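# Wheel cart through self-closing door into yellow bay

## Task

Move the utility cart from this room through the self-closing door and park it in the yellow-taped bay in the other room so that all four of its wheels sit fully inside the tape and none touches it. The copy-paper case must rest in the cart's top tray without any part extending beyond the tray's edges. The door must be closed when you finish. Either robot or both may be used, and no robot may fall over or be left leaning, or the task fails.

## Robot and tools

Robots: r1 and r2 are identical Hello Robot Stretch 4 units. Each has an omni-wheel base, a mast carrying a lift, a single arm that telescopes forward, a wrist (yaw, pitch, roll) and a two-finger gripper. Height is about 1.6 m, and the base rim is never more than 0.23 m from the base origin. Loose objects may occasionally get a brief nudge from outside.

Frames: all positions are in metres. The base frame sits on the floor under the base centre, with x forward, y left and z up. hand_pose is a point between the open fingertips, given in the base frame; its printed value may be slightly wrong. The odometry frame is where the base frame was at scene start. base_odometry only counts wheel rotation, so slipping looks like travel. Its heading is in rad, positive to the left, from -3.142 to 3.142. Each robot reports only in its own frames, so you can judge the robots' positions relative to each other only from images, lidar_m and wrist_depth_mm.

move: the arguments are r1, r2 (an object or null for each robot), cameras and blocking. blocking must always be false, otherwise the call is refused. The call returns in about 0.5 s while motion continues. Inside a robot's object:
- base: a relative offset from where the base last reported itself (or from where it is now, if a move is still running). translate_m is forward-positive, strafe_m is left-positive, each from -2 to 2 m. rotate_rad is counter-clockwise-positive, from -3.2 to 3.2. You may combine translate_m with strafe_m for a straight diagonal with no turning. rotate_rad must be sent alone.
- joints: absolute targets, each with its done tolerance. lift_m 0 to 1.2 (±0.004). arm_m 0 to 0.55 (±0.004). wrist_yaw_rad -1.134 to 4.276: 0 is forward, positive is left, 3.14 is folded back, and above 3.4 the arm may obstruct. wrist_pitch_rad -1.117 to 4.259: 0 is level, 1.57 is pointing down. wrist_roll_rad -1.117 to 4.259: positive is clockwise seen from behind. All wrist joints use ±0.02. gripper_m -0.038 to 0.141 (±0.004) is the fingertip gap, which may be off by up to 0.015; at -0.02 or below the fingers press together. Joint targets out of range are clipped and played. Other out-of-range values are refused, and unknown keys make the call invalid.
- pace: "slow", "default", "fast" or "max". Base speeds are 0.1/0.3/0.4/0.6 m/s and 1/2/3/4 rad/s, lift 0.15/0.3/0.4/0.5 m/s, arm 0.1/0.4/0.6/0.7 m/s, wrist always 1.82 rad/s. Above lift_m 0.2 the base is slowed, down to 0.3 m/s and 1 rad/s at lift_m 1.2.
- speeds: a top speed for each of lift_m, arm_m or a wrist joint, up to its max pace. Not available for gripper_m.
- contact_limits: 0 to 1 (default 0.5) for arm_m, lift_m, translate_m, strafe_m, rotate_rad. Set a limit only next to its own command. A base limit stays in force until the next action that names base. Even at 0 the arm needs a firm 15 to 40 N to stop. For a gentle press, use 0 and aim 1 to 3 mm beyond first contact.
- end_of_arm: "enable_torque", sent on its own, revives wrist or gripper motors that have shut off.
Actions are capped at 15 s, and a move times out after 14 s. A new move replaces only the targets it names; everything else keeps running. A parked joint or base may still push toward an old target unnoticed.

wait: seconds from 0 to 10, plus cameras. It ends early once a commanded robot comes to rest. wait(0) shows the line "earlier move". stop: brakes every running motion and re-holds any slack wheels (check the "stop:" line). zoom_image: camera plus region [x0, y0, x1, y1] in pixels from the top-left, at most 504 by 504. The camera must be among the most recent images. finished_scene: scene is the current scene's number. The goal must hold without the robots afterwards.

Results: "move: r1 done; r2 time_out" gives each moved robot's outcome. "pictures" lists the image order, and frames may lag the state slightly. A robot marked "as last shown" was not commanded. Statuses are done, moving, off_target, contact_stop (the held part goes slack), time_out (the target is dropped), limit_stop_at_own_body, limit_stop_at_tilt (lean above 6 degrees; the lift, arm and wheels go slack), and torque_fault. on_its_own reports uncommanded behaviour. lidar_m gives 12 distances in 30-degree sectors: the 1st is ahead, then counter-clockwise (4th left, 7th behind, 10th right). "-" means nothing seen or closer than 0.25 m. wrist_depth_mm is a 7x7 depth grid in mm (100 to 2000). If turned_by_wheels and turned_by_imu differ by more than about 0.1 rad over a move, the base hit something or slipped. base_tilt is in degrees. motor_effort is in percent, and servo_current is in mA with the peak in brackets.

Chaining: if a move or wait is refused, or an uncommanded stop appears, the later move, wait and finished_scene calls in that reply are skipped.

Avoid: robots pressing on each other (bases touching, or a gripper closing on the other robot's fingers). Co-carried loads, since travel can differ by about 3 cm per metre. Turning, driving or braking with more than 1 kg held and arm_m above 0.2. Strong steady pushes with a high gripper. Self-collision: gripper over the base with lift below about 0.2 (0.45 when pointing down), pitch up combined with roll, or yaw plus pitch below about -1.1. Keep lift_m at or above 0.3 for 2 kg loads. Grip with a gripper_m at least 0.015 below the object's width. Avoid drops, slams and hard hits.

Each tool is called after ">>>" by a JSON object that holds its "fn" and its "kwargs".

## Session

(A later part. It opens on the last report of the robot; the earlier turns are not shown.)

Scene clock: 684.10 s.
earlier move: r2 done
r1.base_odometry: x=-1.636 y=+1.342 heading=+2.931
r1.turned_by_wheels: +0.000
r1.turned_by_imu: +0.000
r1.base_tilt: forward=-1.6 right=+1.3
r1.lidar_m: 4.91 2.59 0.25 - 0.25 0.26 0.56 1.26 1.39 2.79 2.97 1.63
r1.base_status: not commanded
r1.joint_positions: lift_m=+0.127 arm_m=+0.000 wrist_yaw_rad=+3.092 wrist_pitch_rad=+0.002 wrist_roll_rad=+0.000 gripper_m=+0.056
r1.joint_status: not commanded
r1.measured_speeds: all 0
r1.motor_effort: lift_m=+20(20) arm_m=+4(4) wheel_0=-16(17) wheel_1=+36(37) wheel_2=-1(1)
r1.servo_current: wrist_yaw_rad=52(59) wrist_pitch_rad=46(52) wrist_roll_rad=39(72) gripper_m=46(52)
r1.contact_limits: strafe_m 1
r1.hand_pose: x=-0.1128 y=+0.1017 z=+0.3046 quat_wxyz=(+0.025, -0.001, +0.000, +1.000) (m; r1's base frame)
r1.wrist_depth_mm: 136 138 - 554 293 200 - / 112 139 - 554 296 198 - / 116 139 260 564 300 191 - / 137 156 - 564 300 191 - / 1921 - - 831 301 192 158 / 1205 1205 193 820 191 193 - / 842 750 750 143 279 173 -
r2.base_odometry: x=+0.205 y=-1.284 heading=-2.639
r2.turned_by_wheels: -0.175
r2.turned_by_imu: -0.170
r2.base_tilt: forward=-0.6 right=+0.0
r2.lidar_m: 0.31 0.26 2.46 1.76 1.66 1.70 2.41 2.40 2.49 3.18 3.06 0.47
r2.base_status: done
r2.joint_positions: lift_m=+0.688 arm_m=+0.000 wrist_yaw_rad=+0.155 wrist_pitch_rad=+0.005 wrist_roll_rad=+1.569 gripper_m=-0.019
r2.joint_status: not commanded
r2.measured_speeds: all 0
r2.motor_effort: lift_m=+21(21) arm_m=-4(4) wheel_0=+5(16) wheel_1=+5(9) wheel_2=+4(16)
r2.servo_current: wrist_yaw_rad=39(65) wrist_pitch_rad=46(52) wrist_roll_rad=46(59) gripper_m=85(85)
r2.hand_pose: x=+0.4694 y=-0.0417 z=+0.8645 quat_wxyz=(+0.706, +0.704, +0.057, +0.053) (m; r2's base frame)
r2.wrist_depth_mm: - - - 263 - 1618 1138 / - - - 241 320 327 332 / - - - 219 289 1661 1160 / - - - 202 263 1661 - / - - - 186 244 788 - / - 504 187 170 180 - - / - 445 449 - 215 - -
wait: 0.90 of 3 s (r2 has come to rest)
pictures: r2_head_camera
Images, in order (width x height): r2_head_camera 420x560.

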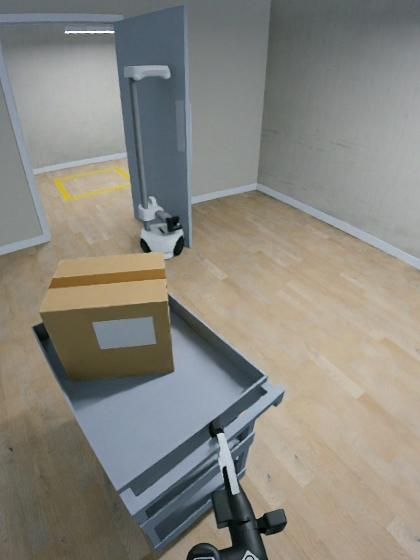

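>>> {"fn": "move", "kwargs": {"blocking": false, "cameras": [], "r2": {"base":{"strafe_m":0.45},"pace":"slow"}}}

>>> {"fn": "wait", "kwargs": {"seconds": 6, "cameras": ["r2_head_camera"]}}

>>> {"fn": "move", "kwargs": {"blocking": false, "cameras": [], "r2": {"base":{"rotate_rad":-0.4},"pace":"slow"}}}

>>> {"fn": "wait", "kwargs": {"seconds": 3, "cameras": []}}

>>> {"fn": "move", "kwargs": {"blocking": false, "cameras": [], "r2": {"base":{"strafe_m":0.4},"pace":"slow"}}}

>>> {"fn": "wait", "kwargs": {"seconds": 6, "cameras": ["r2_head_camera"]}}

>>> {"fn": "move", "kwargs": {"blocking": false, "cameras": [], "r2": {"base":{"rotate_rad":-0.35},"pace":"slow"}}}

>>> {"fn": "wait", "kwargs": {"seconds": 3, "cameras": ["r2_head_camera","r1_head_camera"]}}

Scene clock: 694.63 s.
move: r2 moving
r1: as last shown
r1.lidar_m: 4.90 2.55 0.25 - 0.25 0.25 0.57 1.27 1.36 2.79 3.00 1.63
r1.servo_current: wrist_yaw_rad=59(59) wrist_pitch_rad=39(52) wrist_roll_rad=59(65) gripper_m=46(46)
r1.contact_limits: strafe_m 1
r1.wrist_depth_mm: 136 139 - 549 293 198 - / 112 139 - 554 296 199 - / 116 139 262 559 297 191 - / 137 156 - 569 298 191 - / 1863 - - 820 301 193 158 / 1205 1205 195 831 191 192 - / 866 759 759 143 281 174 -
r2.base_odometry: x=+0.212 y=-1.296 heading=-2.640
r2.turned_by_wheels: +0.000
r2.turned_by_imu: +0.000
r2.base_tilt: forward=-0.7 right=+0.1
r2.lidar_m: 0.31 0.27 2.43 1.76 1.64 1.75 2.39 2.42 2.50 3.20 3.07 0.48
r2.base_status: strafe_m moving
r2.joint_positions: lift_m=+0.688 arm_m=+0.000 wrist_yaw_rad=+0.148 wrist_pitch_rad=+0.005 wrist_roll_rad=+1.569 gripper_m=-0.019
r2.joint_status: not commanded
r2.measured_speeds: translate_m=+0.000 strafe_m=+0.055 rotate_rad=-0.003 lift_m=+0.000 arm_m=+0.000 wrist_yaw_rad=-0.024 wrist_pitch_rad=+0.000 wrist_roll_rad=+0.000
r2.motor_effort: lift_m=+21(21) arm_m=-4(4) wheel_0=-9(9) wheel_1=+8(9) wheel_2=+0(3)
r2.servo_current: wrist_yaw_rad=39(59) wrist_pitch_rad=46(52) wrist_roll_rad=52(59) gripper_m=85(85)
r2.hand_pose: x=+0.4691 y=-0.0438 z=+0.8645 quat_wxyz=(+0.706, +0.704, +0.054, +0.051) (m; r2's base frame)
r2.wrist_depth_mm: - - - 272 - 1618 1160 / - - - 244 324 334 334 / - - - 221 293 1661 1229 / - - - 203 264 1808 525 / - - - 186 245 820 - / - - 186 170 179 - - / - 445 445 - 214 - -
pictures: none
No camera images: "cameras" was empty.

Scene clock: 699.77 s.
earlier move: r2 done
r1.base_odometry: x=-1.636 y=+1.342 heading=+2.931
r1.turned_by_wheels: +0.000
r1.turned_by_imu: +0.000
r1.base_tilt: forward=-1.6 right=+1.3
r1.lidar_m: 4.88 2.57 0.25 - 0.25 0.26 0.56 1.26 1.39 2.77 1.70 1.59
r1.base_status: not commanded
r1.joint_positions: lift_m=+0.127 arm_m=+0.000 wrist_yaw_rad=+3.092 wrist_pitch_rad=+0.002 wrist_roll_rad=+0.000 gripper_m=+0.056
r1.joint_status: not commanded
r1.measured_speeds: all 0
r1.motor_effort: lift_m=+20(20) arm_m=+4(4) wheel_0=-16(17) wheel_1=+36(37) wheel_2=-1(1)
r1.servo_current: wrist_yaw_rad=52(65) wrist_pitch_rad=46(52) wrist_roll_rad=46(72) gripper_m=39(46)
r1.contact_limits: strafe_m 1
r1.hand_pose: x=-0.1128 y=+0.1017 z=+0.3046 quat_wxyz=(+0.025, -0.001, +0.000, +1.000) (m; r1's base frame)
r1.wrist_depth_mm: 136 138 - 549 293 198 - / 112 139 - 554 297 200 - / 116 139 259 564 298 191 - / 137 156 - 564 300 192 - / 1921 - - 820 301 191 158 / 1205 1182 194 831 191 192 - / 831 750 750 143 279 174 -
r2.base_odometry: x=+0.422 y=-1.678 heading=-2.640
r2.turned_by_wheels: +0.000
r2.turned_by_imu: +0.000
r2.base_tilt: forward=-0.7 right=+0.0
r2.lidar_m: 0.38 0.38 1.85 1.37 1.28 1.29 1.84 2.62 2.73 3.59 3.43 0.44
r2.base_status: done
r2.joint_positions: lift_m=+0.688 arm_m=+0.000 wrist_yaw_rad=+0.143 wrist_pitch_rad=+0.005 wrist_roll_rad=+1.569 gripper_m=-0.019
r2.joint_status: not commanded
r2.measured_speeds: all 0
r2.motor_effort: lift_m=+21(21) arm_m=-4(4) wheel_0=-5(15) wheel_1=+5(9) wheel_2=-2(4)
r2.servo_current: wrist_yaw_rad=59(72) wrist_pitch_rad=46(52) wrist_roll_rad=46(65) gripper_m=78(85)
r2.hand_pose: x=+0.4688 y=-0.0454 z=+0.8645 quat_wxyz=(+0.706, +0.704, +0.052, +0.049) (m; r2's base frame)
r2.wrist_depth_mm: - - - 185 248 277 276 / - - - 182 244 1708 1098 / - - - 180 240 809 - / - - 500 178 236 842 - / - - 477 175 235 831 - / - - 186 173 179 - - / - - 559 - 229 - -
wait: 5.13 of 6 s (r2 has come to rest)
pictures: r2_head_camera
Images, in order (width x height): r2_head_camera 420x560.

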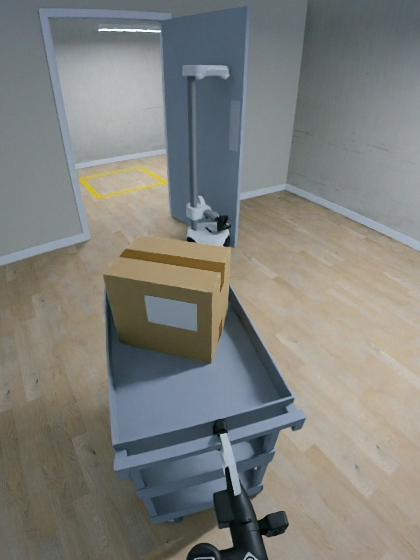

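Scene clock: 700.27 s.
move: r2 moving
r1: as last shown
r1.lidar_m: 4.89 2.56 0.25 - 0.25 0.25 0.57 1.24 1.38 2.79 1.70 1.59
r1.motor_effort: lift_m=+20(20) arm_m=+4(4) wheel_0=-17(17) wheel_1=+36(37) wheel_2=-1(1)
r1.servo_current: wrist_yaw_rad=46(59) wrist_pitch_rad=52(52) wrist_roll_rad=59(59) gripper_m=46(46)
r1.contact_limits: strafe_m 1
r1.wrist_depth_mm: 136 138 - 535 293 199 - / 112 139 - 554 296 199 - / 116 139 258 564 298 190 - / 137 156 - 564 300 192 - / 1983 - - 820 301 193 158 / 1182 1205 193 820 191 191 - / 842 759 750 143 281 174 -
r2.base_odometry: x=+0.422 y=-1.679 heading=-2.763
r2.turned_by_wheels: -0.124
r2.turned_by_imu: -0.120
r2.base_tilt: forward=-0.6 right=+0.1
r2.lidar_m: 0.35 0.35 2.16 1.44 1.29 1.32 1.65 2.64 2.68 3.35 3.45 0.46
r2.base_status: rotate_rad moving
r2.joint_positions: lift_m=+0.688 arm_m=+0.000 wrist_yaw_rad=+0.159 wrist_pitch_rad=+0.005 wrist_roll_rad=+1.569 gripper_m=-0.019
r2.joint_status: not commanded
r2.measured_speeds: translate_m=+0.001 strafe_m=+0.001 rotate_rad=-0.492 lift_m=+0.000 arm_m=+0.000 wrist_yaw_rad=+0.000 wrist_pitch_rad=+0.000 wrist_roll_rad=+0.000
r2.motor_effort: lift_m=+21(21) arm_m=-4(4) wheel_0=+11(13) wheel_1=+8(9) wheel_2=+16(16)
r2.servo_current: wrist_yaw_rad=59(59) wrist_pitch_rad=46(46) wrist_roll_rad=46(59) gripper_m=78(85)
r2.hand_pose: x=+0.4695 y=-0.0407 z=+0.8645 quat_wxyz=(+0.706, +0.704, +0.058, +0.054) (m; r2's base frame)
r2.wrist_depth_mm: - - - 236 270 276 277 / - - - 196 260 1576 1138 / - - - 189 252 1808 - / - - 597 184 244 820 - / - 484 466 180 237 831 - / - - 187 174 179 - - / - - 517 - 225 - -
pictures: none
No camera images: "cameras" was empty.

Scene clock: 701.33 s.
earlier move: r2 done
r1.base_odometry: x=-1.636 y=+1.342 heading=+2.931
r1.turned_by_wheels: +0.000
r1.turned_by_imu: +0.000
r1.base_tilt: forward=-1.6 right=+1.3
r1.lidar_m: 4.88 2.56 0.25 - 0.25 0.25 0.58 1.26 1.39 2.81 1.87 1.66
r1.base_status: not commanded
r1.joint_positions: lift_m=+0.127 arm_m=+0.000 wrist_yaw_rad=+3.092 wrist_pitch_rad=+0.002 wrist_roll_rad=+0.000 gripper_m=+0.056
r1.joint_status: not commanded
r1.measured_speeds: all 0
r1.motor_effort: lift_m=+20(20) arm_m=+4(4) wheel_0=-16(17) wheel_1=+37(37) wheel_2=-1(1)
r1.servo_current: wrist_yaw_rad=46(59) wrist_pitch_rad=39(52) wrist_roll_rad=52(65) gripper_m=46(46)
r1.contact_limits: strafe_m 1
r1.hand_pose: x=-0.1128 y=+0.1017 z=+0.3046 quat_wxyz=(+0.025, -0.001, +0.000, +1.000) (m; r1's base frame)
r1.wrist_depth_mm: 136 138 - 549 291 198 - / 112 139 - 554 297 199 - / 116 139 260 559 298 191 - / 137 156 - 559 298 192 - / 1983 - - 809 301 192 158 / 1182 1182 193 831 191 193 - / 842 750 750 143 279 173 -
r2.base_odometry: x=+0.422 y=-1.678 heading=-3.039
r2.turned_by_wheels: -0.276
r2.turned_by_imu: -0.268
r2.base_tilt: forward=-0.7 right=+0.1
r2.lidar_m: 0.26 0.25 3.17 1.71 1.32 1.30 1.40 2.12 2.63 2.86 3.49 0.51
r2.base_status: done
r2.joint_positions: lift_m=+0.688 arm_m=+0.000 wrist_yaw_rad=+0.148 wrist_pitch_rad=+0.005 wrist_roll_rad=+1.569 gripper_m=-0.019
r2.joint_status: not commanded
r2.measured_speeds: all 0
r2.motor_effort: lift_m=+21(21) arm_m=-4(4) wheel_0=+2(14) wheel_1=+4(9) wheel_2=+2(16)
r2.servo_current: wrist_yaw_rad=46(72) wrist_pitch_rad=46(46) wrist_roll_rad=46(59) gripper_m=78(85)
r2.hand_pose: x=+0.4690 y=-0.0441 z=+0.8645 quat_wxyz=(+0.706, +0.704, +0.054, +0.050) (m; r2's base frame)
r2.wrist_depth_mm: - - - - - 1661 1138 / - - - 300 - 1661 1182 / - - - 252 347 359 362 / - - - 211 291 1708 488 / - - - 190 252 1708 - / - - 186 162 179 668 - / - 430 410 - 207 - -
wait: 1.07 of 3 s (r2 has come to rest)
pictures: none
No camera images: "cameras" was empty.

Scene clock: 701.83 s.
move: r2 moving
r1: as last shown
r1.lidar_m: 4.90 2.57 0.25 - 0.25 0.25 0.60 1.25 1.36 2.79 1.85 1.65
r1.motor_effort: lift_m=+20(20) arm_m=+4(4) wheel_0=-16(17) wheel_1=+36(37) wheel_2=-1(1)
r1.servo_current: wrist_yaw_rad=39(65) wrist_pitch_rad=39(46) wrist_roll_rad=33(59) gripper_m=46(46)
r1.contact_limits: strafe_m 1
r1.wrist_depth_mm: 136 138 - 544 291 198 - / 112 139 - 554 296 200 - / 116 139 259 559 297 191 - / 136 156 - 569 298 191 - / - - - 809 301 192 158 / 1205 1205 193 831 191 192 - / 831 759 750 144 279 174 -
r2.base_odometry: x=+0.423 y=-1.692 heading=-3.039
r2.turned_by_wheels: +0.000
r2.turned_by_imu: +0.000
r2.base_tilt: forward=-0.7 right=+0.1
r2.lidar_m: 0.27 0.25 3.16 1.67 1.33 1.28 1.37 2.12 2.64 2.86 3.51 0.51
r2.base_status: strafe_m moving
r2.joint_positions: lift_m=+0.688 arm_m=+0.000 wrist_yaw_rad=+0.146 wrist_pitch_rad=+0.005 wrist_roll_rad=+1.569 gripper_m=-0.019
r2.joint_status: not commanded
r2.measured_speeds: translate_m=+0.000 strafe_m=+0.056 rotate_rad=+0.002 lift_m=+0.000 arm_m=+0.000 wrist_yaw_rad=-0.005 wrist_pitch_rad=+0.000 wrist_roll_rad=+0.000
r2.motor_effort: lift_m=+21(21) arm_m=-4(4) wheel_0=-9(11) wheel_1=+8(8) wheel_2=+0(2)
r2.servo_current: wrist_yaw_rad=59(59) wrist_pitch_rad=46(52) wrist_roll_rad=46(59) gripper_m=78(85)
r2.hand_pose: x=+0.4690 y=-0.0444 z=+0.8645 quat_wxyz=(+0.706, +0.704, +0.053, +0.050) (m; r2's base frame)
r2.wrist_depth_mm: - - - - - 1618 1160 / - - - 301 - 1618 1160 / - - - 251 349 359 359 / - - - 210 291 1708 488 / - - - 189 251 1708 - / - - 186 165 180 661 - / - 427 415 - 206 - -
pictures: none
No camera images: "cameras" was empty.

Scene clock: 706.47 s.
earlier move: r2 done
r1.base_odometry: x=-1.636 y=+1.342 heading=+2.931
r1.turned_by_wheels: +0.000
r1.turned_by_imu: +0.000
r1.base_tilt: forward=-1.6 right=+1.3
r1.lidar_m: 4.90 2.58 0.25 - 0.25 0.25 0.58 1.27 1.39 2.78 1.54 1.54
r1.base_status: not commanded
r1.joint_positions: lift_m=+0.127 arm_m=+0.000 wrist_yaw_rad=+3.092 wrist_pitch_rad=+0.002 wrist_roll_rad=+0.000 gripper_m=+0.056
r1.joint_status: not commanded
r1.measured_speeds: all 0
r1.motor_effort: lift_m=+20(20) arm_m=+4(4) wheel_0=-17(17) wheel_1=+36(37) wheel_2=-1(1)
r1.servo_current: wrist_yaw_rad=59(78) wrist_pitch_rad=46(59) wrist_roll_rad=46(65) gripper_m=46(52)
r1.contact_limits: strafe_m 1
r1.hand_pose: x=-0.1128 y=+0.1017 z=+0.3046 quat_wxyz=(+0.025, -0.001, +0.000, +1.000) (m; r1's base frame)
r1.wrist_depth_mm: 136 138 - 549 293 198 - / 112 139 - 559 296 199 - / 116 139 259 564 298 191 - / 136 156 - 574 298 191 - / 1983 - - 831 300 191 158 / 1160 1182 193 831 192 193 - / 842 750 750 143 281 174 -
r2.base_odometry: x=+0.463 y=-2.076 heading=-3.039
r2.turned_by_wheels: +0.000
r2.turned_by_imu: +0.000
r2.base_tilt: forward=-0.7 right=+0.1
r2.lidar_m: 0.38 0.37 2.85 1.36 1.07 1.05 1.17 1.73 2.96 3.21 3.75 0.44
r2.base_status: done
r2.joint_positions: lift_m=+0.688 arm_m=+0.000 wrist_yaw_rad=+0.146 wrist_pitch_rad=+0.005 wrist_roll_rad=+1.569 gripper_m=-0.019
r2.joint_status: not commanded
r2.measured_speeds: all 0
r2.motor_effort: lift_m=+21(21) arm_m=-4(4) wheel_0=-4(14) wheel_1=+4(9) wheel_2=+0(2)
r2.servo_current: wrist_yaw_rad=39(59) wrist_pitch_rad=46(52) wrist_roll_rad=46(59) gripper_m=78(91)
r2.hand_pose: x=+0.4690 y=-0.0446 z=+0.8645 quat_wxyz=(+0.706, +0.704, +0.053, +0.050) (m; r2's base frame)
r2.wrist_depth_mm: - - - 185 247 267 256 / - - - 181 243 1618 1160 / - - - 180 241 809 - / - - 512 236 237 831 - / - 488 473 175 234 820 - / - - 187 173 179 - - / - - 549 - 229 - -
wait: 4.63 of 6 s (r2 has come to rest)
pictures: r2_head_camera
Images, in order (width x height): r2_head_camera 420x560.

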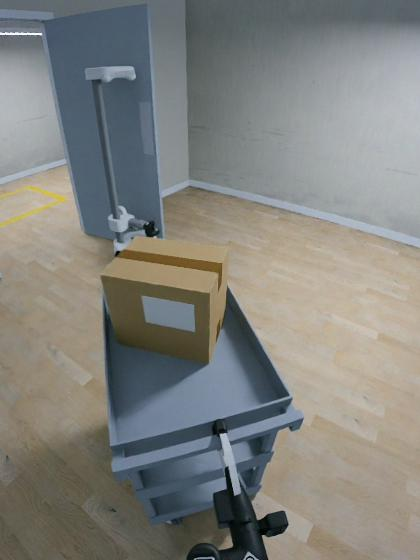

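Scene clock: 706.97 s.
move: r2 moving
r1: as last shown
r1.lidar_m: 4.89 2.59 0.25 - 0.25 0.25 0.56 1.27 1.41 2.79 1.57 1.54
r1.motor_effort: lift_m=+20(20) arm_m=+4(4) wheel_0=-16(17) wheel_1=+36(37) wheel_2=-1(1)
r1.servo_current: wrist_yaw_rad=39(59) wrist_pitch_rad=39(46) wrist_roll_rad=52(52) gripper_m=39(46)
r1.contact_limits: strafe_m 1
r1.wrist_depth_mm: 136 138 - 549 291 198 - / 112 139 - 554 296 200 - / 116 139 259 564 297 191 - / 136 156 - 569 300 192 - / 1921 - - 820 301 192 158 / 1205 1205 193 820 191 192 - / 842 759 759 143 278 174 -
r2.base_odometry: x=+0.463 y=-2.076 heading=+3.120
r2.turned_by_wheels: -0.124
r2.turned_by_imu: -0.120
r2.base_tilt: forward=-0.6 right=+0.0
r2.lidar_m: 0.34 0.33 2.83 1.53 1.12 1.05 1.12 1.53 2.96 3.08 3.83 0.47
r2.base_status: rotate_rad moving
r2.joint_positions: lift_m=+0.688 arm_m=+0.000 wrist_yaw_rad=+0.157 wrist_pitch_rad=+0.005 wrist_roll_rad=+1.569 gripper_m=-0.019
r2.joint_status: not commanded
r2.measured_speeds: translate_m=-0.001 strafe_m=+0.000 rotate_rad=-0.492 lift_m=+0.000 arm_m=+0.000 wrist_yaw_rad=+0.000 wrist_pitch_rad=+0.000 wrist_roll_rad=+0.000
r2.motor_effort: lift_m=+21(21) arm_m=-5(5) wheel_0=+6(12) wheel_1=+6(10) wheel_2=+15(16)
r2.servo_current: wrist_yaw_rad=59(65) wrist_pitch_rad=46(52) wrist_roll_rad=52(52) gripper_m=78(91)
r2.hand_pose: x=+0.4695 y=-0.0412 z=+0.8645 quat_wxyz=(+0.706, +0.704, +0.057, +0.054) (m; r2's base frame)
r2.wrist_depth_mm: - - - 207 276 281 1042 / - - - 200 264 1537 1060 / - - - 192 254 1661 - / - - 647 185 246 820 - / - - 462 180 238 831 - / - - 186 173 180 - - / - - 504 - 225 - -
pictures: none
No camera images: "cameras" was empty.

Scene clock: 707.93 s.
earlier move: r2 done
r1.base_odometry: x=-1.636 y=+1.342 heading=+2.931
r1.turned_by_wheels: +0.000
r1.turned_by_imu: +0.000
r1.base_tilt: forward=-1.6 right=+1.3
r1.lidar_m: 4.90 2.58 0.25 - 0.25 0.25 0.59 1.27 1.39 2.80 1.65 1.61
r1.base_status: not commanded
r1.joint_positions: lift_m=+0.127 arm_m=+0.000 wrist_yaw_rad=+3.092 wrist_pitch_rad=+0.002 wrist_roll_rad=+0.000 gripper_m=+0.056
r1.joint_status: not commanded
r1.measured_speeds: all 0
r1.motor_effort: lift_m=+20(20) arm_m=+4(4) wheel_0=-16(17) wheel_1=+37(37) wheel_2=-1(1)
r1.servo_current: wrist_yaw_rad=39(65) wrist_pitch_rad=39(52) wrist_roll_rad=26(65) gripper_m=46(46)
r1.contact_limits: strafe_m 1
r1.hand_pose: x=-0.1128 y=+0.1017 z=+0.3046 quat_wxyz=(+0.025, -0.001, +0.000, +1.000) (m; r1's base frame)
r1.wrist_depth_mm: 136 138 - 544 293 198 - / 112 139 - 564 294 200 - / 116 140 260 559 300 191 - / 137 156 - 564 300 192 - / 1921 - - 809 300 191 158 / 1205 1205 194 842 190 192 - / 842 759 750 143 279 174 -
r2.base_odometry: x=+0.463 y=-2.076 heading=+2.895
r2.turned_by_wheels: -0.225
r2.turned_by_imu: -0.219
r2.base_tilt: forward=-0.7 right=+0.0
r2.lidar_m: 0.27 0.26 2.86 2.05 1.24 1.05 1.07 1.25 2.25 2.97 3.46 0.50
r2.base_status: done
r2.joint_positions: lift_m=+0.688 arm_m=+0.000 wrist_yaw_rad=+0.151 wrist_pitch_rad=+0.005 wrist_roll_rad=+1.569 gripper_m=-0.019
r2.joint_status: not commanded
r2.measured_speeds: all 0
r2.motor_effort: lift_m=+21(21) arm_m=-4(5) wheel_0=+4(14) wheel_1=+4(10) wheel_2=+2(16)
r2.servo_current: wrist_yaw_rad=39(65) wrist_pitch_rad=39(52) wrist_roll_rad=52(59) gripper_m=85(91)
r2.hand_pose: x=+0.4692 y=-0.0430 z=+0.8645 quat_wxyz=(+0.706, +0.704, +0.055, +0.052) (m; r2's base frame)
r2.wrist_depth_mm: - - - - - 1618 1118 / - - - 285 - 1576 1182 / - - - 237 322 1430 433 / - - - 210 274 1708 500 / - - - 189 247 1808 - / - - 186 168 178 - - / - 424 424 - 211 - -
wait: 0.97 of 3 s (r2 has come to rest)
pictures: r1_head_camera, r2_head_camera
Images, in order (width x height): r1_head_camera 420x560, r2_head_camera 420x560.

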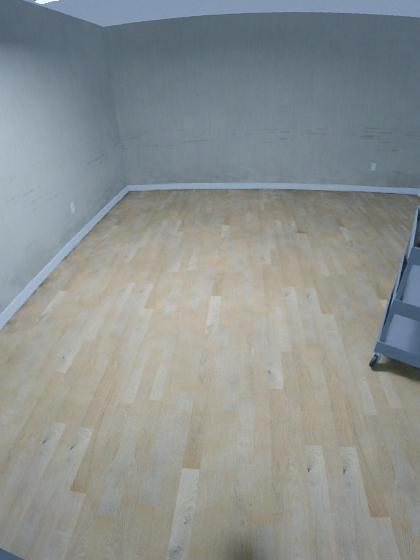

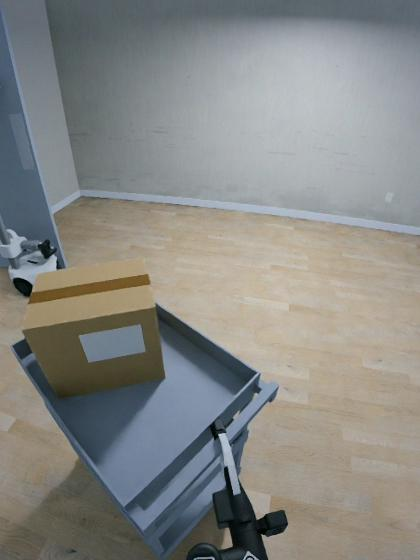

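>>> {"fn": "move", "kwargs": {"blocking": false, "cameras": [], "r2": {"base":{"strafe_m":0.45},"pace":"slow"}}}

>>> {"fn": "wait", "kwargs": {"seconds": 6, "cameras": []}}

>>> {"fn": "move", "kwargs": {"blocking": false, "cameras": [], "r2": {"base":{"rotate_rad":-0.4},"pace":"slow"}}}

>>> {"fn": "wait", "kwargs": {"seconds": 3, "cameras": ["r2_head_left_camera"]}}

>>> {"fn": "move", "kwargs": {"blocking": false, "cameras": [], "r2": {"base":{"strafe_m":0.4},"pace":"slow"}}}

>>> {"fn": "wait", "kwargs": {"seconds": 6, "cameras": []}}

>>> {"fn": "move", "kwargs": {"blocking": false, "cameras": [], "r2": {"base":{"rotate_rad":-0.4},"pace":"slow"}}}

>>> {"fn": "wait", "kwargs": {"seconds": 3, "cameras": ["r2_head_left_camera"]}}

>>> {"fn": "move", "kwargs": {"blocking": false, "cameras": [], "r2": {"base":{"strafe_m":0.4},"pace":"slow"}}}

>>> {"fn": "wait", "kwargs": {"seconds": 6, "cameras": ["r2_head_camera","r2_head_left_camera","r1_head_right_camera"]}}

Scene clock: 724.13 s.
move: r2 moving
r1: as last shown
r1.lidar_m: 4.89 2.54 0.25 - 0.25 0.26 0.57 1.24 1.36 2.79 1.63 1.59
r1.motor_effort: lift_m=+20(20) arm_m=+4(4) wheel_0=-16(16) wheel_1=+37(37) wheel_2=-1(1)
r1.servo_current: wrist_yaw_rad=46(65) wrist_pitch_rad=46(52) wrist_roll_rad=39(59) gripper_m=39(52)
r1.contact_limits: strafe_m 1
r1.wrist_depth_mm: 136 138 - 539 291 198 - / 112 139 - 554 296 199 - / 116 139 259 559 297 191 - / 136 156 - 564 300 191 - / 1983 - - 820 301 193 158 / 1182 1205 193 842 191 193 - / 842 759 750 143 279 174 -
r2.base_odometry: x=+0.459 y=-2.090 heading=+2.895
r2.turned_by_wheels: +0.000
r2.turned_by_imu: +0.000
r2.base_tilt: forward=-0.6 right=+0.1
r2.lidar_m: 0.29 0.25 2.84 2.05 1.23 1.06 1.05 1.23 2.29 2.97 3.55 0.45
r2.base_status: strafe_m moving
r2.joint_positions: lift_m=+0.688 arm_m=+0.000 wrist_yaw_rad=+0.149 wrist_pitch_rad=+0.005 wrist_roll_rad=+1.569 gripper_m=-0.019
r2.joint_status: not commanded
r2.measured_speeds: translate_m=+0.000 strafe_m=+0.057 rotate_rad=-0.002 lift_m=+0.000 arm_m=+0.000 wrist_yaw_rad=-0.005 wrist_pitch_rad=+0.000 wrist_roll_rad=+0.000
r2.motor_effort: lift_m=+21(21) arm_m=-4(5) wheel_0=-12(12) wheel_1=+8(8) wheel_2=+0(2)
r2.servo_current: wrist_yaw_rad=33(52) wrist_pitch_rad=39(46) wrist_roll_rad=39(59) gripper_m=85(85)
r2.hand_pose: x=+0.4691 y=-0.0437 z=+0.8645 quat_wxyz=(+0.706, +0.704, +0.054, +0.051) (m; r2's base frame)
r2.wrist_depth_mm: - - - - - 1661 1138 / - - - 286 - 1576 1160 / - - - 236 322 1499 430 / - - - 209 274 1661 504 / - - - 189 248 1661 - / - - 187 168 180 - - / - 424 421 - 207 - -
pictures: none
No camera images: "cameras" was empty.

Scene clock: 729.27 s.
earlier move: r2 done
r1.base_odometry: x=-1.636 y=+1.342 heading=+2.931
r1.turned_by_wheels: +0.000
r1.turned_by_imu: +0.000
r1.base_tilt: forward=-1.6 right=+1.3
r1.lidar_m: 4.91 2.59 0.25 - 0.25 0.25 0.58 1.27 1.38 2.80 1.34 1.40
r1.base_status: not commanded
r1.joint_positions: lift_m=+0.127 arm_m=+0.000 wrist_yaw_rad=+3.092 wrist_pitch_rad=+0.002 wrist_roll_rad=+0.000 gripper_m=+0.056
r1.joint_status: not commanded
r1.measured_speeds: all 0
r1.motor_effort: lift_m=+20(20) arm_m=+4(4) wheel_0=-17(17) wheel_1=+36(37) wheel_2=-1(1)
r1.servo_current: wrist_yaw_rad=46(65) wrist_pitch_rad=39(59) wrist_roll_rad=46(72) gripper_m=39(52)
r1.contact_limits: strafe_m 1
r1.hand_pose: x=-0.1128 y=+0.1017 z=+0.3046 quat_wxyz=(+0.025, -0.001, +0.000, +1.000) (m; r1's base frame)
r1.wrist_depth_mm: 136 138 - 539 293 198 - / 112 139 - 554 298 200 - / 116 139 259 554 300 191 - / 136 156 - 569 300 192 - / 1983 - - 820 301 193 158 / 1205 1182 193 831 191 193 - / 842 750 750 143 279 174 -
r2.base_odometry: x=+0.353 y=-2.512 heading=+2.895
r2.turned_by_wheels: +0.000
r2.turned_by_imu: +0.000
r2.base_tilt: forward=-0.7 right=+0.1
r2.lidar_m: 0.36 0.39 2.41 1.82 1.10 0.92 0.93 1.12 2.02 3.40 4.03 0.46
r2.base_status: done
r2.joint_positions: lift_m=+0.688 arm_m=+0.000 wrist_yaw_rad=+0.145 wrist_pitch_rad=+0.005 wrist_roll_rad=+1.569 gripper_m=-0.019
r2.joint_status: not commanded
r2.measured_speeds: all 0
r2.motor_effort: lift_m=+21(21) arm_m=-4(5) wheel_0=-5(14) wheel_1=+4(9) wheel_2=-1(3)
r2.servo_current: wrist_yaw_rad=52(72) wrist_pitch_rad=46(52) wrist_roll_rad=39(59) gripper_m=78(85)
r2.hand_pose: x=+0.4689 y=-0.0448 z=+0.8645 quat_wxyz=(+0.706, +0.704, +0.053, +0.049) (m; r2's base frame)
r2.wrist_depth_mm: - - - 182 245 262 262 / - - - 181 242 1661 1160 / - - - 178 240 820 - / - - 512 236 236 842 - / - 488 473 175 235 842 - / - - 187 173 179 - - / - - 564 - 230 - -
wait: 5.13 of 6 s (r2 has come to rest)
pictures: none
No camera images: "cameras" was empty.

Scene clock: 729.77 s.
move: r2 moving
r1: as last shown
r1.lidar_m: 4.91 2.58 0.25 - 0.25 0.25 0.57 1.27 1.40 2.80 1.35 1.40
r1.motor_effort: lift_m=+20(20) arm_m=+4(4) wheel_0=-16(17) wheel_1=+37(37) wheel_2=-1(1)
r1.servo_current: wrist_yaw_rad=39(59) wrist_pitch_rad=39(46) wrist_roll_rad=59(59) gripper_m=39(46)
r1.contact_limits: strafe_m 1
r1.wrist_depth_mm: 136 138 - 544 290 199 - / 112 139 - 559 297 199 - / 116 139 260 559 297 191 - / 136 156 - 569 298 191 - / 1921 - - 820 301 192 158 / 1182 1205 194 831 191 192 - / 854 750 750 143 281 174 -
r2.base_odometry: x=+0.353 y=-2.512 heading=+2.771
r2.turned_by_wheels: -0.124
r2.turned_by_imu: -0.120
r2.base_tilt: forward=-0.7 right=+0.1
r2.lidar_m: 0.36 0.34 2.42 2.28 1.18 0.94 0.93 1.02 1.62 3.38 3.78 0.48
r2.base_status: rotate_rad moving
r2.joint_positions: lift_m=+0.688 arm_m=+0.000 wrist_yaw_rad=+0.158 wrist_pitch_rad=+0.005 wrist_roll_rad=+1.569 gripper_m=-0.019
r2.joint_status: not commanded
r2.measured_speeds: translate_m=+0.000 strafe_m=+0.001 rotate_rad=-0.486 lift_m=+0.000 arm_m=+0.000 wrist_yaw_rad=+0.000 wrist_pitch_rad=+0.000 wrist_roll_rad=+0.000
r2.motor_effort: lift_m=+21(21) arm_m=-4(5) wheel_0=+12(12) wheel_1=+7(10) wheel_2=+15(15)
r2.servo_current: wrist_yaw_rad=59(59) wrist_pitch_rad=46(52) wrist_roll_rad=52(52) gripper_m=85(85)
r2.hand_pose: x=+0.4695 y=-0.0410 z=+0.8645 quat_wxyz=(+0.706, +0.704, +0.058, +0.054) (m; r2's base frame)
r2.wrist_depth_mm: - - - 203 268 276 277 / - - - 196 262 1537 1160 / - - - 189 252 1708 - / - - 621 184 245 831 - / - 504 466 180 237 842 - / - - 186 173 179 - - / - - 508 - 226 - -
pictures: none
No camera images: "cameras" was empty.

Scene clock: 730.83 s.
earlier move: r2 done
r1.base_odometry: x=-1.636 y=+1.342 heading=+2.931
r1.turned_by_wheels: +0.000
r1.turned_by_imu: +0.000
r1.base_tilt: forward=-1.6 right=+1.3
r1.lidar_m: 4.88 2.55 0.25 - 0.25 0.25 0.56 1.26 1.38 2.79 1.47 1.50
r1.base_status: not commanded
r1.joint_positions: lift_m=+0.127 arm_m=+0.000 wrist_yaw_rad=+3.092 wrist_pitch_rad=+0.002 wrist_roll_rad=+0.000 gripper_m=+0.056
r1.joint_status: not commanded
r1.measured_speeds: all 0
r1.motor_effort: lift_m=+20(20) arm_m=+4(4) wheel_0=-16(17) wheel_1=+37(37) wheel_2=-1(1)
r1.servo_current: wrist_yaw_rad=39(72) wrist_pitch_rad=46(52) wrist_roll_rad=59(59) gripper_m=46(46)
r1.contact_limits: strafe_m 1
r1.hand_pose: x=-0.1128 y=+0.1017 z=+0.3046 quat_wxyz=(+0.025, -0.001, +0.000, +1.000) (m; r1's base frame)
r1.wrist_depth_mm: 136 138 - 549 291 198 - / 112 139 - 554 294 200 - / 116 139 260 559 298 191 - / 136 156 - 569 300 192 - / 1983 - - 831 301 193 158 / 1205 1205 193 831 191 193 - / 854 750 759 143 281 174 -
r2.base_odometry: x=+0.353 y=-2.512 heading=+2.495
r2.turned_by_wheels: -0.276
r2.turned_by_imu: -0.268
r2.base_tilt: forward=-0.7 right=+0.0
r2.lidar_m: 0.30 0.25 2.21 2.41 1.50 1.01 0.92 0.96 1.23 2.66 3.46 0.51
r2.base_status: done
r2.joint_positions: lift_m=+0.688 arm_m=+0.000 wrist_yaw_rad=+0.149 wrist_pitch_rad=+0.005 wrist_roll_rad=+1.569 gripper_m=-0.019
r2.joint_status: not commanded
r2.measured_speeds: all 0
r2.motor_effort: lift_m=+21(21) arm_m=-4(5) wheel_0=+2(12) wheel_1=+4(10) wheel_2=+2(17)
r2.servo_current: wrist_yaw_rad=39(65) wrist_pitch_rad=46(52) wrist_roll_rad=46(59) gripper_m=85(85)
r2.hand_pose: x=+0.4691 y=-0.0436 z=+0.8645 quat_wxyz=(+0.706, +0.704, +0.054, +0.051) (m; r2's base frame)
r2.wrist_depth_mm: - - - - - 1661 1160 / - - - 281 - 1537 1098 / - - - 238 332 347 345 / - - - 211 276 1708 496 / - - - 189 248 1661 - / - - 186 168 178 759 - / - 418 418 - 208 - -
wait: 1.07 of 3 s (r2 has come to rest)
pictures: r2_head_left_camera
Images, in order (width x height): r2_head_left_camera 420x672.

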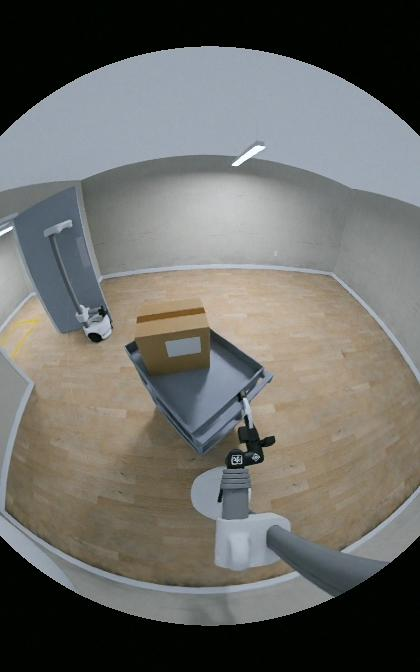

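Scene clock: 731.33 s.
move: r2 moving
r1: as last shown
r1.lidar_m: 4.91 2.58 0.25 - 0.25 0.25 0.57 1.28 1.39 2.77 1.46 1.50
r1.motor_effort: lift_m=+20(20) arm_m=+4(4) wheel_0=-16(17) wheel_1=+36(37) wheel_2=-1(1)
r1.servo_current: wrist_yaw_rad=46(59) wrist_pitch_rad=33(46) wrist_roll_rad=52(72) gripper_m=39(52)
r1.contact_limits: strafe_m 1
r1.wrist_depth_mm: 136 138 - 549 290 198 - / 112 139 - 554 296 200 - / 116 139 259 569 297 191 - / 136 156 - 569 300 192 - / 1921 - - 820 300 191 158 / 1229 1205 194 831 190 192 - / 854 750 750 143 279 174 -
r2.base_odometry: x=+0.344 y=-2.524 heading=+2.495
r2.turned_by_wheels: +0.000
r2.turned_by_imu: +0.000
r2.base_tilt: forward=-0.7 right=+0.1
r2.lidar_m: 0.30 0.25 2.21 2.41 1.50 1.02 0.92 0.96 1.22 2.71 3.45 0.50
r2.base_status: strafe_m moving
r2.joint_positions: lift_m=+0.688 arm_m=+0.000 wrist_yaw_rad=+0.148 wrist_pitch_rad=+0.005 wrist_roll_rad=+1.569 gripper_m=-0.019
r2.joint_status: not commanded
r2.measured_speeds: translate_m=+0.001 strafe_m=+0.057 rotate_rad=-0.004 lift_m=+0.000 arm_m=+0.000 wrist_yaw_rad=-0.005 wrist_pitch_rad=+0.000 wrist_roll_rad=+0.000
r2.motor_effort: lift_m=+21(21) arm_m=-4(5) wheel_0=-8(11) wheel_1=+7(10) wheel_2=+1(2)
r2.servo_current: wrist_yaw_rad=46(52) wrist_pitch_rad=46(52) wrist_roll_rad=39(59) gripper_m=85(85)
r2.hand_pose: x=+0.4691 y=-0.0440 z=+0.8645 quat_wxyz=(+0.706, +0.704, +0.054, +0.050) (m; r2's base frame)
r2.wrist_depth_mm: - - - - - 1661 1160 / - - - 282 - 1576 1160 / - - - 237 332 347 349 / - - - 210 274 1708 492 / - - - 189 247 1708 - / - - 186 168 180 - - / - 421 421 - 206 - -
pictures: none
No camera images: "cameras" was empty.

Scene clock: 735.97 s.
earlier move: r2 done
r1.base_odometry: x=-1.636 y=+1.342 heading=+2.931
r1.turned_by_wheels: +0.000
r1.turned_by_imu: +0.000
r1.base_tilt: forward=-1.6 right=+1.3
r1.lidar_m: 4.89 2.57 0.25 - 0.25 0.25 0.58 1.29 1.41 2.79 1.17 1.22
r1.base_status: not commanded
r1.joint_positions: lift_m=+0.127 arm_m=+0.000 wrist_yaw_rad=+3.092 wrist_pitch_rad=+0.002 wrist_roll_rad=+0.000 gripper_m=+0.056
r1.joint_status: not commanded
r1.measured_speeds: all 0
r1.motor_effort: lift_m=+20(20) arm_m=+4(4) wheel_0=-16(17) wheel_1=+36(37) wheel_2=-1(1)
r1.servo_current: wrist_yaw_rad=72(72) wrist_pitch_rad=39(52) wrist_roll_rad=52(72) gripper_m=39(52)
r1.contact_limits: strafe_m 1
r1.hand_pose: x=-0.1128 y=+0.1017 z=+0.3046 quat_wxyz=(+0.025, -0.001, +0.000, +1.000) (m; r1's base frame)
r1.wrist_depth_mm: 136 138 - 544 293 199 - / 112 139 - 554 294 200 - / 115 139 259 554 297 190 - / 136 156 - 564 298 192 - / 1983 - - 820 300 191 158 / 1205 1205 193 831 191 192 - / 842 750 759 143 279 174 -
r2.base_odometry: x=+0.112 y=-2.831 heading=+2.495
r2.turned_by_wheels: +0.000
r2.turned_by_imu: -0.001
r2.base_tilt: forward=-0.7 right=+0.1
r2.lidar_m: 0.30 0.28 2.19 2.02 1.60 1.05 0.97 0.99 1.28 2.79 3.86 0.48
r2.base_status: done
r2.joint_positions: lift_m=+0.688 arm_m=+0.000 wrist_yaw_rad=+0.146 wrist_pitch_rad=+0.005 wrist_roll_rad=+1.569 gripper_m=-0.019
r2.joint_status: not commanded
r2.measured_speeds: all 0
r2.motor_effort: lift_m=+21(21) arm_m=-4(5) wheel_0=-5(15) wheel_1=+5(10) wheel_2=+0(2)
r2.servo_current: wrist_yaw_rad=46(65) wrist_pitch_rad=46(52) wrist_roll_rad=59(59) gripper_m=78(91)
r2.hand_pose: x=+0.4690 y=-0.0447 z=+0.8645 quat_wxyz=(+0.706, +0.704, +0.053, +0.050) (m; r2's base frame)
r2.wrist_depth_mm: - - - - - 1661 1160 / - - - 279 325 1430 1118 / - - - 224 304 1499 1098 / - - - 204 267 1708 504 / - - - 187 245 768 - / - - 187 169 178 - - / - 433 433 - 213 - -
wait: 4.63 of 6 s (r2 has come to rest)
pictures: none
No camera images: "cameras" was empty.

Scene clock: 736.47 s.
move: r2 moving
r1: as last shown
r1.lidar_m: 4.89 2.57 0.25 - 0.25 0.25 0.57 1.27 1.38 2.80 1.19 1.24
r1.servo_current: wrist_yaw_rad=52(59) wrist_pitch_rad=33(46) wrist_roll_rad=39(59) gripper_m=39(39)
r1.contact_limits: strafe_m 1
r1.wrist_depth_mm: 136 138 - 554 291 198 - / 112 139 - 559 296 198 - / 116 139 259 559 298 191 - / 136 156 - 564 298 192 - / 1983 - - 809 301 193 158 / 1182 1182 193 831 190 192 - / 831 750 759 143 279 174 -
r2.base_odometry: x=+0.112 y=-2.831 heading=+2.372
r2.turned_by_wheels: -0.123
r2.turned_by_imu: -0.119
r2.base_tilt: forward=-0.6 right=+0.0
r2.lidar_m: 0.30 0.25 1.95 2.02 1.88 1.11 0.97 0.97 1.17 2.13 3.79 0.57
r2.base_status: rotate_rad moving
r2.joint_positions: lift_m=+0.688 arm_m=+0.000 wrist_yaw_rad=+0.165 wrist_pitch_rad=+0.005 wrist_roll_rad=+1.569 gripper_m=-0.019
r2.joint_status: not commanded
r2.measured_speeds: translate_m=-0.001 strafe_m=+0.001 rotate_rad=-0.489 lift_m=+0.000 arm_m=+0.000 wrist_yaw_rad=+0.028 wrist_pitch_rad=+0.000 wrist_roll_rad=+0.000
r2.motor_effort: lift_m=+21(21) arm_m=-5(5) wheel_0=+16(17) wheel_1=+10(10) wheel_2=+17(17)
r2.servo_current: wrist_yaw_rad=85(85) wrist_pitch_rad=46(46) wrist_roll_rad=46(59) gripper_m=78(85)
r2.hand_pose: x=+0.4698 y=-0.0388 z=+0.8645 quat_wxyz=(+0.705, +0.704, +0.060, +0.057) (m; r2's base frame)
r2.wrist_depth_mm: - - - - - 1618 1138 / - - - 274 - 1537 1160 / - - - 236 329 343 345 / - - - 212 274 1708 500 / - - - 187 249 1808 - / - - 187 169 179 - - / - 424 427 - 213 - -
pictures: none
No camera images: "cameras" was empty.

Scene clock: 737.70 s.
earlier move: r2 done
r1.base_odometry: x=-1.636 y=+1.342 heading=+2.931
r1.turned_by_wheels: +0.000
r1.turned_by_imu: +0.000
r1.base_tilt: forward=-1.6 right=+1.3
r1.lidar_m: 4.89 2.55 0.25 - 0.25 0.25 0.56 1.27 1.38 2.80 1.32 1.38
r1.base_status: not commanded
r1.joint_positions: lift_m=+0.127 arm_m=+0.000 wrist_yaw_rad=+3.092 wrist_pitch_rad=+0.002 wrist_roll_rad=+0.000 gripper_m=+0.056
r1.joint_status: not commanded
r1.measured_speeds: all 0
r1.motor_effort: lift_m=+20(20) arm_m=+4(4) wheel_0=-16(17) wheel_1=+37(37) wheel_2=-1(1)
r1.servo_current: wrist_yaw_rad=52(65) wrist_pitch_rad=39(52) wrist_roll_rad=52(72) gripper_m=46(46)
r1.contact_limits: strafe_m 1
r1.hand_pose: x=-0.1128 y=+0.1017 z=+0.3046 quat_wxyz=(+0.025, -0.001, +0.000, +1.000) (m; r1's base frame)
r1.wrist_depth_mm: 136 138 - 549 294 198 - / 112 139 - 554 297 200 - / 116 139 259 559 298 191 - / 136 156 - 574 300 191 - / 1983 - - 820 301 192 158 / 1182 1205 193 820 191 193 - / 854 768 741 143 279 173 -
r2.base_odometry: x=+0.112 y=-2.831 heading=+2.096
r2.turned_by_wheels: -0.276
r2.turned_by_imu: -0.268
r2.base_tilt: forward=-0.7 right=+0.0
r2.lidar_m: 0.26 0.25 0.50 2.11 2.02 1.36 1.01 0.96 1.03 1.41 3.77 3.96
r2.base_status: done
r2.joint_positions: lift_m=+0.688 arm_m=+0.000 wrist_yaw_rad=+0.147 wrist_pitch_rad=+0.005 wrist_roll_rad=+1.569 gripper_m=-0.019
r2.joint_status: not commanded
r2.measured_speeds: all 0
r2.motor_effort: lift_m=+21(21) arm_m=-4(5) wheel_0=-2(20) wheel_1=+6(10) wheel_2=+1(20)
r2.servo_current: wrist_yaw_rad=46(104) wrist_pitch_rad=52(52) wrist_roll_rad=46(59) gripper_m=78(85)
r2.hand_pose: x=+0.4690 y=-0.0442 z=+0.8644 quat_wxyz=(+0.706, +0.704, +0.054, +0.050) (m; r2's base frame)
r2.wrist_depth_mm: - - - - - 1576 1138 / - - - - - 1661 1160 / - - - 322 - 1576 1160 / - - - 235 343 1397 413 / - - - 191 263 1708 480 / - - 186 153 179 1618 508 / - - - - 194 - -
wait: 1.23 of 3 s (r2 has come to rest)
pictures: r2_head_left_camera
Images, in order (width x height): r2_head_left_camera 420x672.

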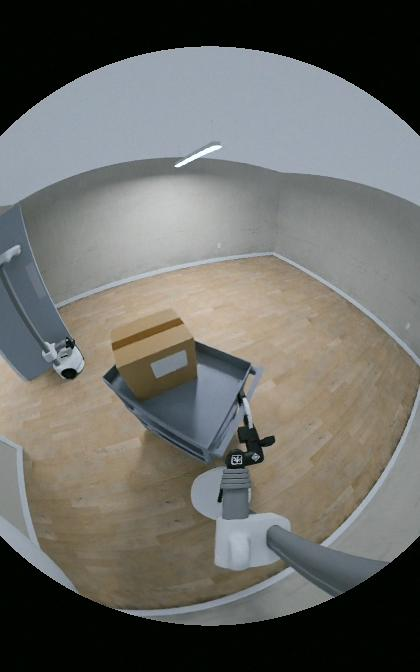

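Scene clock: 738.20 s.
move: r2 moving
r1: as last shown
r1.lidar_m: 4.91 2.58 0.25 - 0.25 0.26 0.58 1.27 1.39 2.78 1.32 1.38
r1.motor_effort: lift_m=+20(20) arm_m=+4(4) wheel_0=-16(17) wheel_1=+36(37) wheel_2=-1(1)
r1.servo_current: wrist_yaw_rad=46(65) wrist_pitch_rad=39(52) wrist_roll_rad=46(65) gripper_m=39(46)
r1.contact_limits: strafe_m 1
r1.wrist_depth_mm: 136 138 - 549 291 198 - / 112 138 - 554 297 200 - / 116 140 258 559 298 191 - / 137 156 - 569 301 192 - / 1983 - - 831 301 191 158 / 1182 1205 194 842 191 193 - / 854 750 750 143 281 174 -
r2.base_odometry: x=+0.100 y=-2.838 heading=+2.096
r2.turned_by_wheels: +0.000
r2.turned_by_imu: +0.000
r2.base_tilt: forward=-0.7 right=+0.1
r2.lidar_m: 0.25 0.25 0.50 2.06 2.00 1.36 1.01 0.98 1.01 1.45 3.78 0.59
r2.base_status: strafe_m moving
r2.joint_positions: lift_m=+0.688 arm_m=+0.000 wrist_yaw_rad=+0.147 wrist_pitch_rad=+0.005 wrist_roll_rad=+1.569 gripper_m=-0.019
r2.joint_status: not commanded
r2.measured_speeds: translate_m=+0.000 strafe_m=+0.056 rotate_rad=-0.001 lift_m=+0.000 arm_m=+0.000 wrist_yaw_rad=+0.000 wrist_pitch_rad=+0.000 wrist_roll_rad=+0.000
r2.motor_effort: lift_m=+21(21) arm_m=-4(5) wheel_0=-12(12) wheel_1=+7(10) wheel_2=-1(1)
r2.servo_current: wrist_yaw_rad=39(52) wrist_pitch_rad=46(46) wrist_roll_rad=52(59) gripper_m=78(85)
r2.hand_pose: x=+0.4690 y=-0.0442 z=+0.8644 quat_wxyz=(+0.706, +0.704, +0.054, +0.050) (m; r2's base frame)
r2.wrist_depth_mm: - - - - - 1618 1160 / - - - - - 1661 1160 / - - - 324 - 1661 1160 / - - - 237 357 368 370 / - - - 192 264 1708 480 / - - 187 151 179 1499 500 / - - - - 193 129 -
pictures: none
No camera images: "cameras" was empty.

Scene clock: 742.83 s.
earlier move: r2 done
r1.base_odometry: x=-1.636 y=+1.342 heading=+2.931
r1.turned_by_wheels: +0.000
r1.turned_by_imu: +0.000
r1.base_tilt: forward=-1.6 right=+1.3
r1.lidar_m: 4.91 2.60 0.25 - 0.25 0.26 0.57 1.25 1.39 1.79 0.95 1.02
r1.base_status: not commanded
r1.joint_positions: lift_m=+0.127 arm_m=+0.000 wrist_yaw_rad=+3.092 wrist_pitch_rad=+0.002 wrist_roll_rad=+0.000 gripper_m=+0.056
r1.joint_status: not commanded
r1.measured_speeds: all 0
r1.motor_effort: lift_m=+20(20) arm_m=+4(4) wheel_0=-17(17) wheel_1=+36(37) wheel_2=-1(1)
r1.servo_current: wrist_yaw_rad=39(72) wrist_pitch_rad=46(52) wrist_roll_rad=39(65) gripper_m=46(52)
r1.contact_limits: strafe_m 1
r1.hand_pose: x=-0.1128 y=+0.1017 z=+0.3046 quat_wxyz=(+0.025, -0.001, +0.000, +1.000) (m; r1's base frame)
r1.wrist_depth_mm: 135 138 - 544 293 198 - / 112 139 - 554 297 200 - / 116 139 259 564 297 191 - / 137 157 - 569 300 191 - / 1983 - - 820 301 193 158 / 1205 1205 193 831 191 192 - / 842 759 759 143 279 173 -
r2.base_odometry: x=-0.234 y=-3.032 heading=+2.096
r2.turned_by_wheels: +0.000
r2.turned_by_imu: -0.001
r2.base_tilt: forward=-0.7 right=+0.1
r2.lidar_m: 0.25 0.25 0.70 1.71 1.67 1.63 1.20 1.17 1.21 1.72 4.12 0.56
r2.base_status: done
r2.joint_positions: lift_m=+0.688 arm_m=+0.000 wrist_yaw_rad=+0.145 wrist_pitch_rad=+0.005 wrist_roll_rad=+1.569 gripper_m=-0.019
r2.joint_status: not commanded
r2.measured_speeds: all 0
r2.motor_effort: lift_m=+21(21) arm_m=-5(5) wheel_0=-4(13) wheel_1=+3(10) wheel_2=+0(2)
r2.servo_current: wrist_yaw_rad=46(65) wrist_pitch_rad=39(52) wrist_roll_rad=52(65) gripper_m=72(85)
r2.hand_pose: x=+0.4689 y=-0.0449 z=+0.8644 quat_wxyz=(+0.706, +0.705, +0.053, +0.049) (m; r2's base frame)
r2.wrist_depth_mm: - - - - - 1661 1160 / - - - - - 1661 1160 / - - - 320 355 1464 1118 / - - - 216 309 1576 1160 / - - - 185 255 1708 488 / - - 186 159 179 1576 - / - - 580 - 198 129 -
wait: 4.63 of 6 s (r2 has come to rest)
pictures: r1_head_right_camera, r2_head_camera, r2_head_left_camera
Images, in order (width x height): r1_head_right_camera 420x672, r2_head_camera 420x560, r2_head_left_camera 420x672.

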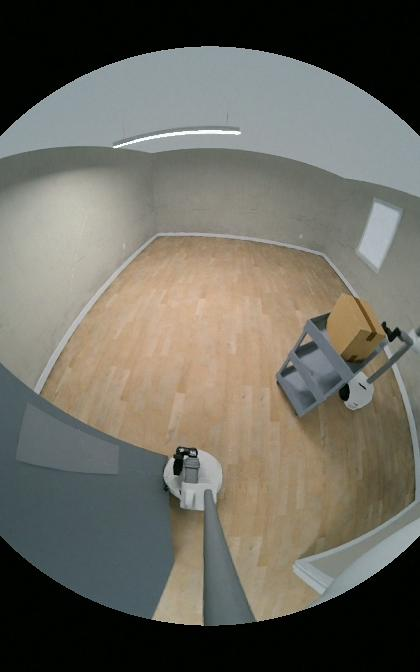

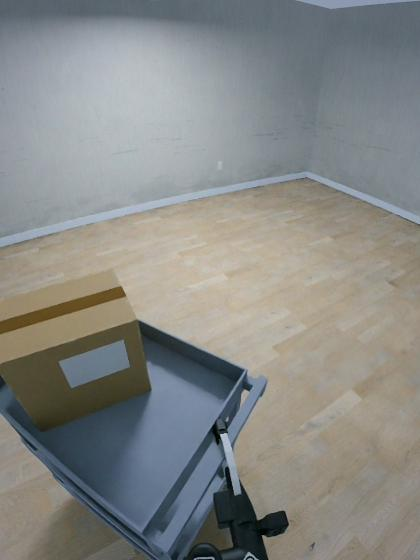

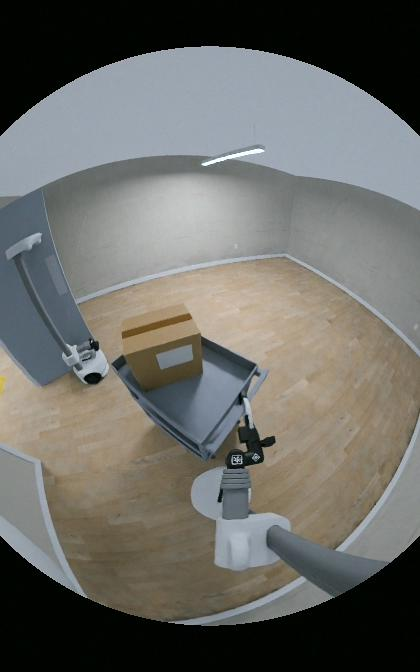

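>>> {"fn": "move", "kwargs": {"blocking": false, "cameras": [], "r2": {"base":{"translate_m":-0.4,"strafe_m":0.4},"pace":"slow"}}}

>>> {"fn": "wait", "kwargs": {"seconds": 8, "cameras": ["r2_head_left_camera","r1_head_right_camera"]}}

Scene clock: 753.73 s.
move: r2 moving
r1: as last shown
r1.base_tilt: forward=-1.5 right=+1.3
r1.lidar_m: 4.91 2.57 0.25 - 0.25 0.27 0.58 1.29 1.40 1.75 0.94 1.04
r1.motor_effort: lift_m=+20(20) arm_m=+4(4) wheel_0=-16(17) wheel_1=+36(37) wheel_2=-1(1)
r1.servo_current: wrist_yaw_rad=59(59) wrist_pitch_rad=33(46) wrist_roll_rad=52(72) gripper_m=39(46)
r1.contact_limits: strafe_m 1
r1.wrist_depth_mm: 136 138 - 544 291 199 - / 112 139 - 559 296 200 - / 116 139 258 559 300 191 - / 136 157 - 569 300 191 - / 1983 - - 820 301 193 158 / 1205 1205 194 842 191 191 - / 854 750 759 143 279 174 -
r2.base_odometry: x=-0.237 y=-3.044 heading=+2.096
r2.turned_by_wheels: +0.000
r2.turned_by_imu: +0.001
r2.base_tilt: forward=-0.6 right=+0.1
r2.lidar_m: 0.25 0.25 0.73 1.75 1.66 1.64 1.23 1.15 1.16 1.67 4.14 0.53
r2.base_status: translate_m moving; strafe_m moving
r2.joint_positions: lift_m=+0.688 arm_m=+0.000 wrist_yaw_rad=+0.145 wrist_pitch_rad=+0.005 wrist_roll_rad=+1.569 gripper_m=-0.019
r2.joint_status: not commanded
r2.measured_speeds: translate_m=-0.035 strafe_m=+0.036 rotate_rad=+0.001 lift_m=+0.000 arm_m=+0.000 wrist_yaw_rad=+0.000 wrist_pitch_rad=+0.000 wrist_roll_rad=+0.000
r2.motor_effort: lift_m=+21(21) arm_m=-4(5) wheel_0=-11(11) wheel_1=+4(6) wheel_2=+7(8)
r2.servo_current: wrist_yaw_rad=65(65) wrist_pitch_rad=46(52) wrist_roll_rad=46(59) gripper_m=78(85)
r2.hand_pose: x=+0.4689 y=-0.0449 z=+0.8644 quat_wxyz=(+0.706, +0.705, +0.053, +0.049) (m; r2's base frame)
r2.wrist_depth_mm: - - - - - 1618 1138 / - - - - - 1618 1160 / - - - 324 351 364 359 / - - - 215 304 1576 1182 / - - - 184 255 1661 492 / - - 185 161 179 1537 - / - - 544 - 198 - -
pictures: none
No camera images: "cameras" was empty.

Scene clock: 760.13 s.
earlier move: r2 done
r1.base_odometry: x=-1.636 y=+1.342 heading=+2.931
r1.turned_by_wheels: +0.000
r1.turned_by_imu: +0.000
r1.base_tilt: forward=-1.6 right=+1.3
r1.lidar_m: 4.92 2.57 0.25 - 0.25 0.25 0.58 1.28 1.41 1.08 0.84 4.32
r1.base_status: not commanded
r1.joint_positions: lift_m=+0.127 arm_m=+0.000 wrist_yaw_rad=+3.092 wrist_pitch_rad=+0.002 wrist_roll_rad=+0.000 gripper_m=+0.056
r1.joint_status: not commanded
r1.measured_speeds: all 0
r1.motor_effort: lift_m=+20(20) arm_m=+4(4) wheel_0=-16(17) wheel_1=+36(37) wheel_2=-1(1)
r1.servo_current: wrist_yaw_rad=33(72) wrist_pitch_rad=39(52) wrist_roll_rad=33(72) gripper_m=39(52)
r1.contact_limits: strafe_m 1
r1.hand_pose: x=-0.1128 y=+0.1017 z=+0.3046 quat_wxyz=(+0.025, -0.001, +0.000, +1.000) (m; r1's base frame)
r1.wrist_depth_mm: 136 138 - 549 291 198 - / 112 138 - 554 296 199 - / 116 139 259 554 297 191 - / 137 156 - 564 300 191 - / 1983 - - 820 300 193 158 / 1182 1182 194 831 191 191 - / 854 750 750 143 281 173 -
r2.base_odometry: x=-0.379 y=-3.578 heading=+2.097
r2.turned_by_wheels: +0.001
r2.turned_by_imu: +0.001
r2.base_tilt: forward=-0.6 right=+0.0
r2.lidar_m: 0.38 0.39 1.99 1.18 1.13 1.20 1.05 1.00 1.07 1.50 4.33 0.45
r2.base_status: done
r2.joint_positions: lift_m=+0.688 arm_m=+0.000 wrist_yaw_rad=+0.152 wrist_pitch_rad=+0.005 wrist_roll_rad=+1.569 gripper_m=-0.019
r2.joint_status: not commanded
r2.measured_speeds: all 0
r2.motor_effort: lift_m=+21(21) arm_m=-4(5) wheel_0=-3(13) wheel_1=+4(7) wheel_2=+8(12)
r2.servo_current: wrist_yaw_rad=46(65) wrist_pitch_rad=46(59) wrist_roll_rad=33(59) gripper_m=78(85)
r2.hand_pose: x=+0.4692 y=-0.0429 z=+0.8644 quat_wxyz=(+0.706, +0.704, +0.055, +0.052) (m; r2's base frame)
r2.wrist_depth_mm: - - - 173 233 1366 1042 / - - - 172 233 1661 1098 / - - 627 173 234 798 - / - - 477 233 233 842 - / - - 480 173 233 842 - / - - 187 172 179 - - / - - 591 - 234 - -
wait: 6.40 of 8 s (r2 has come to rest)
pictures: r1_head_right_camera, r2_head_left_camera
Images, in order (width x height): r1_head_right_camera 420x672, r2_head_left_camera 420x672.

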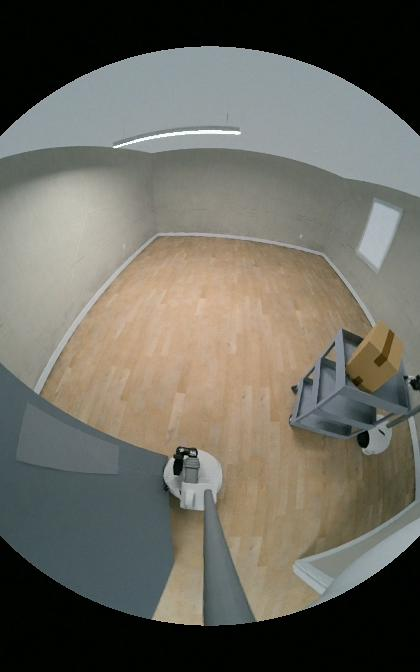

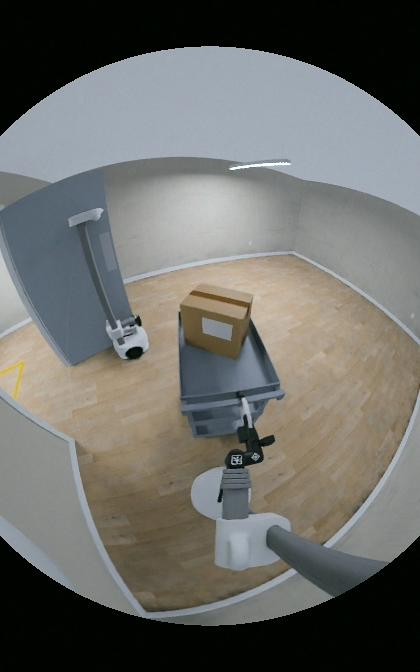

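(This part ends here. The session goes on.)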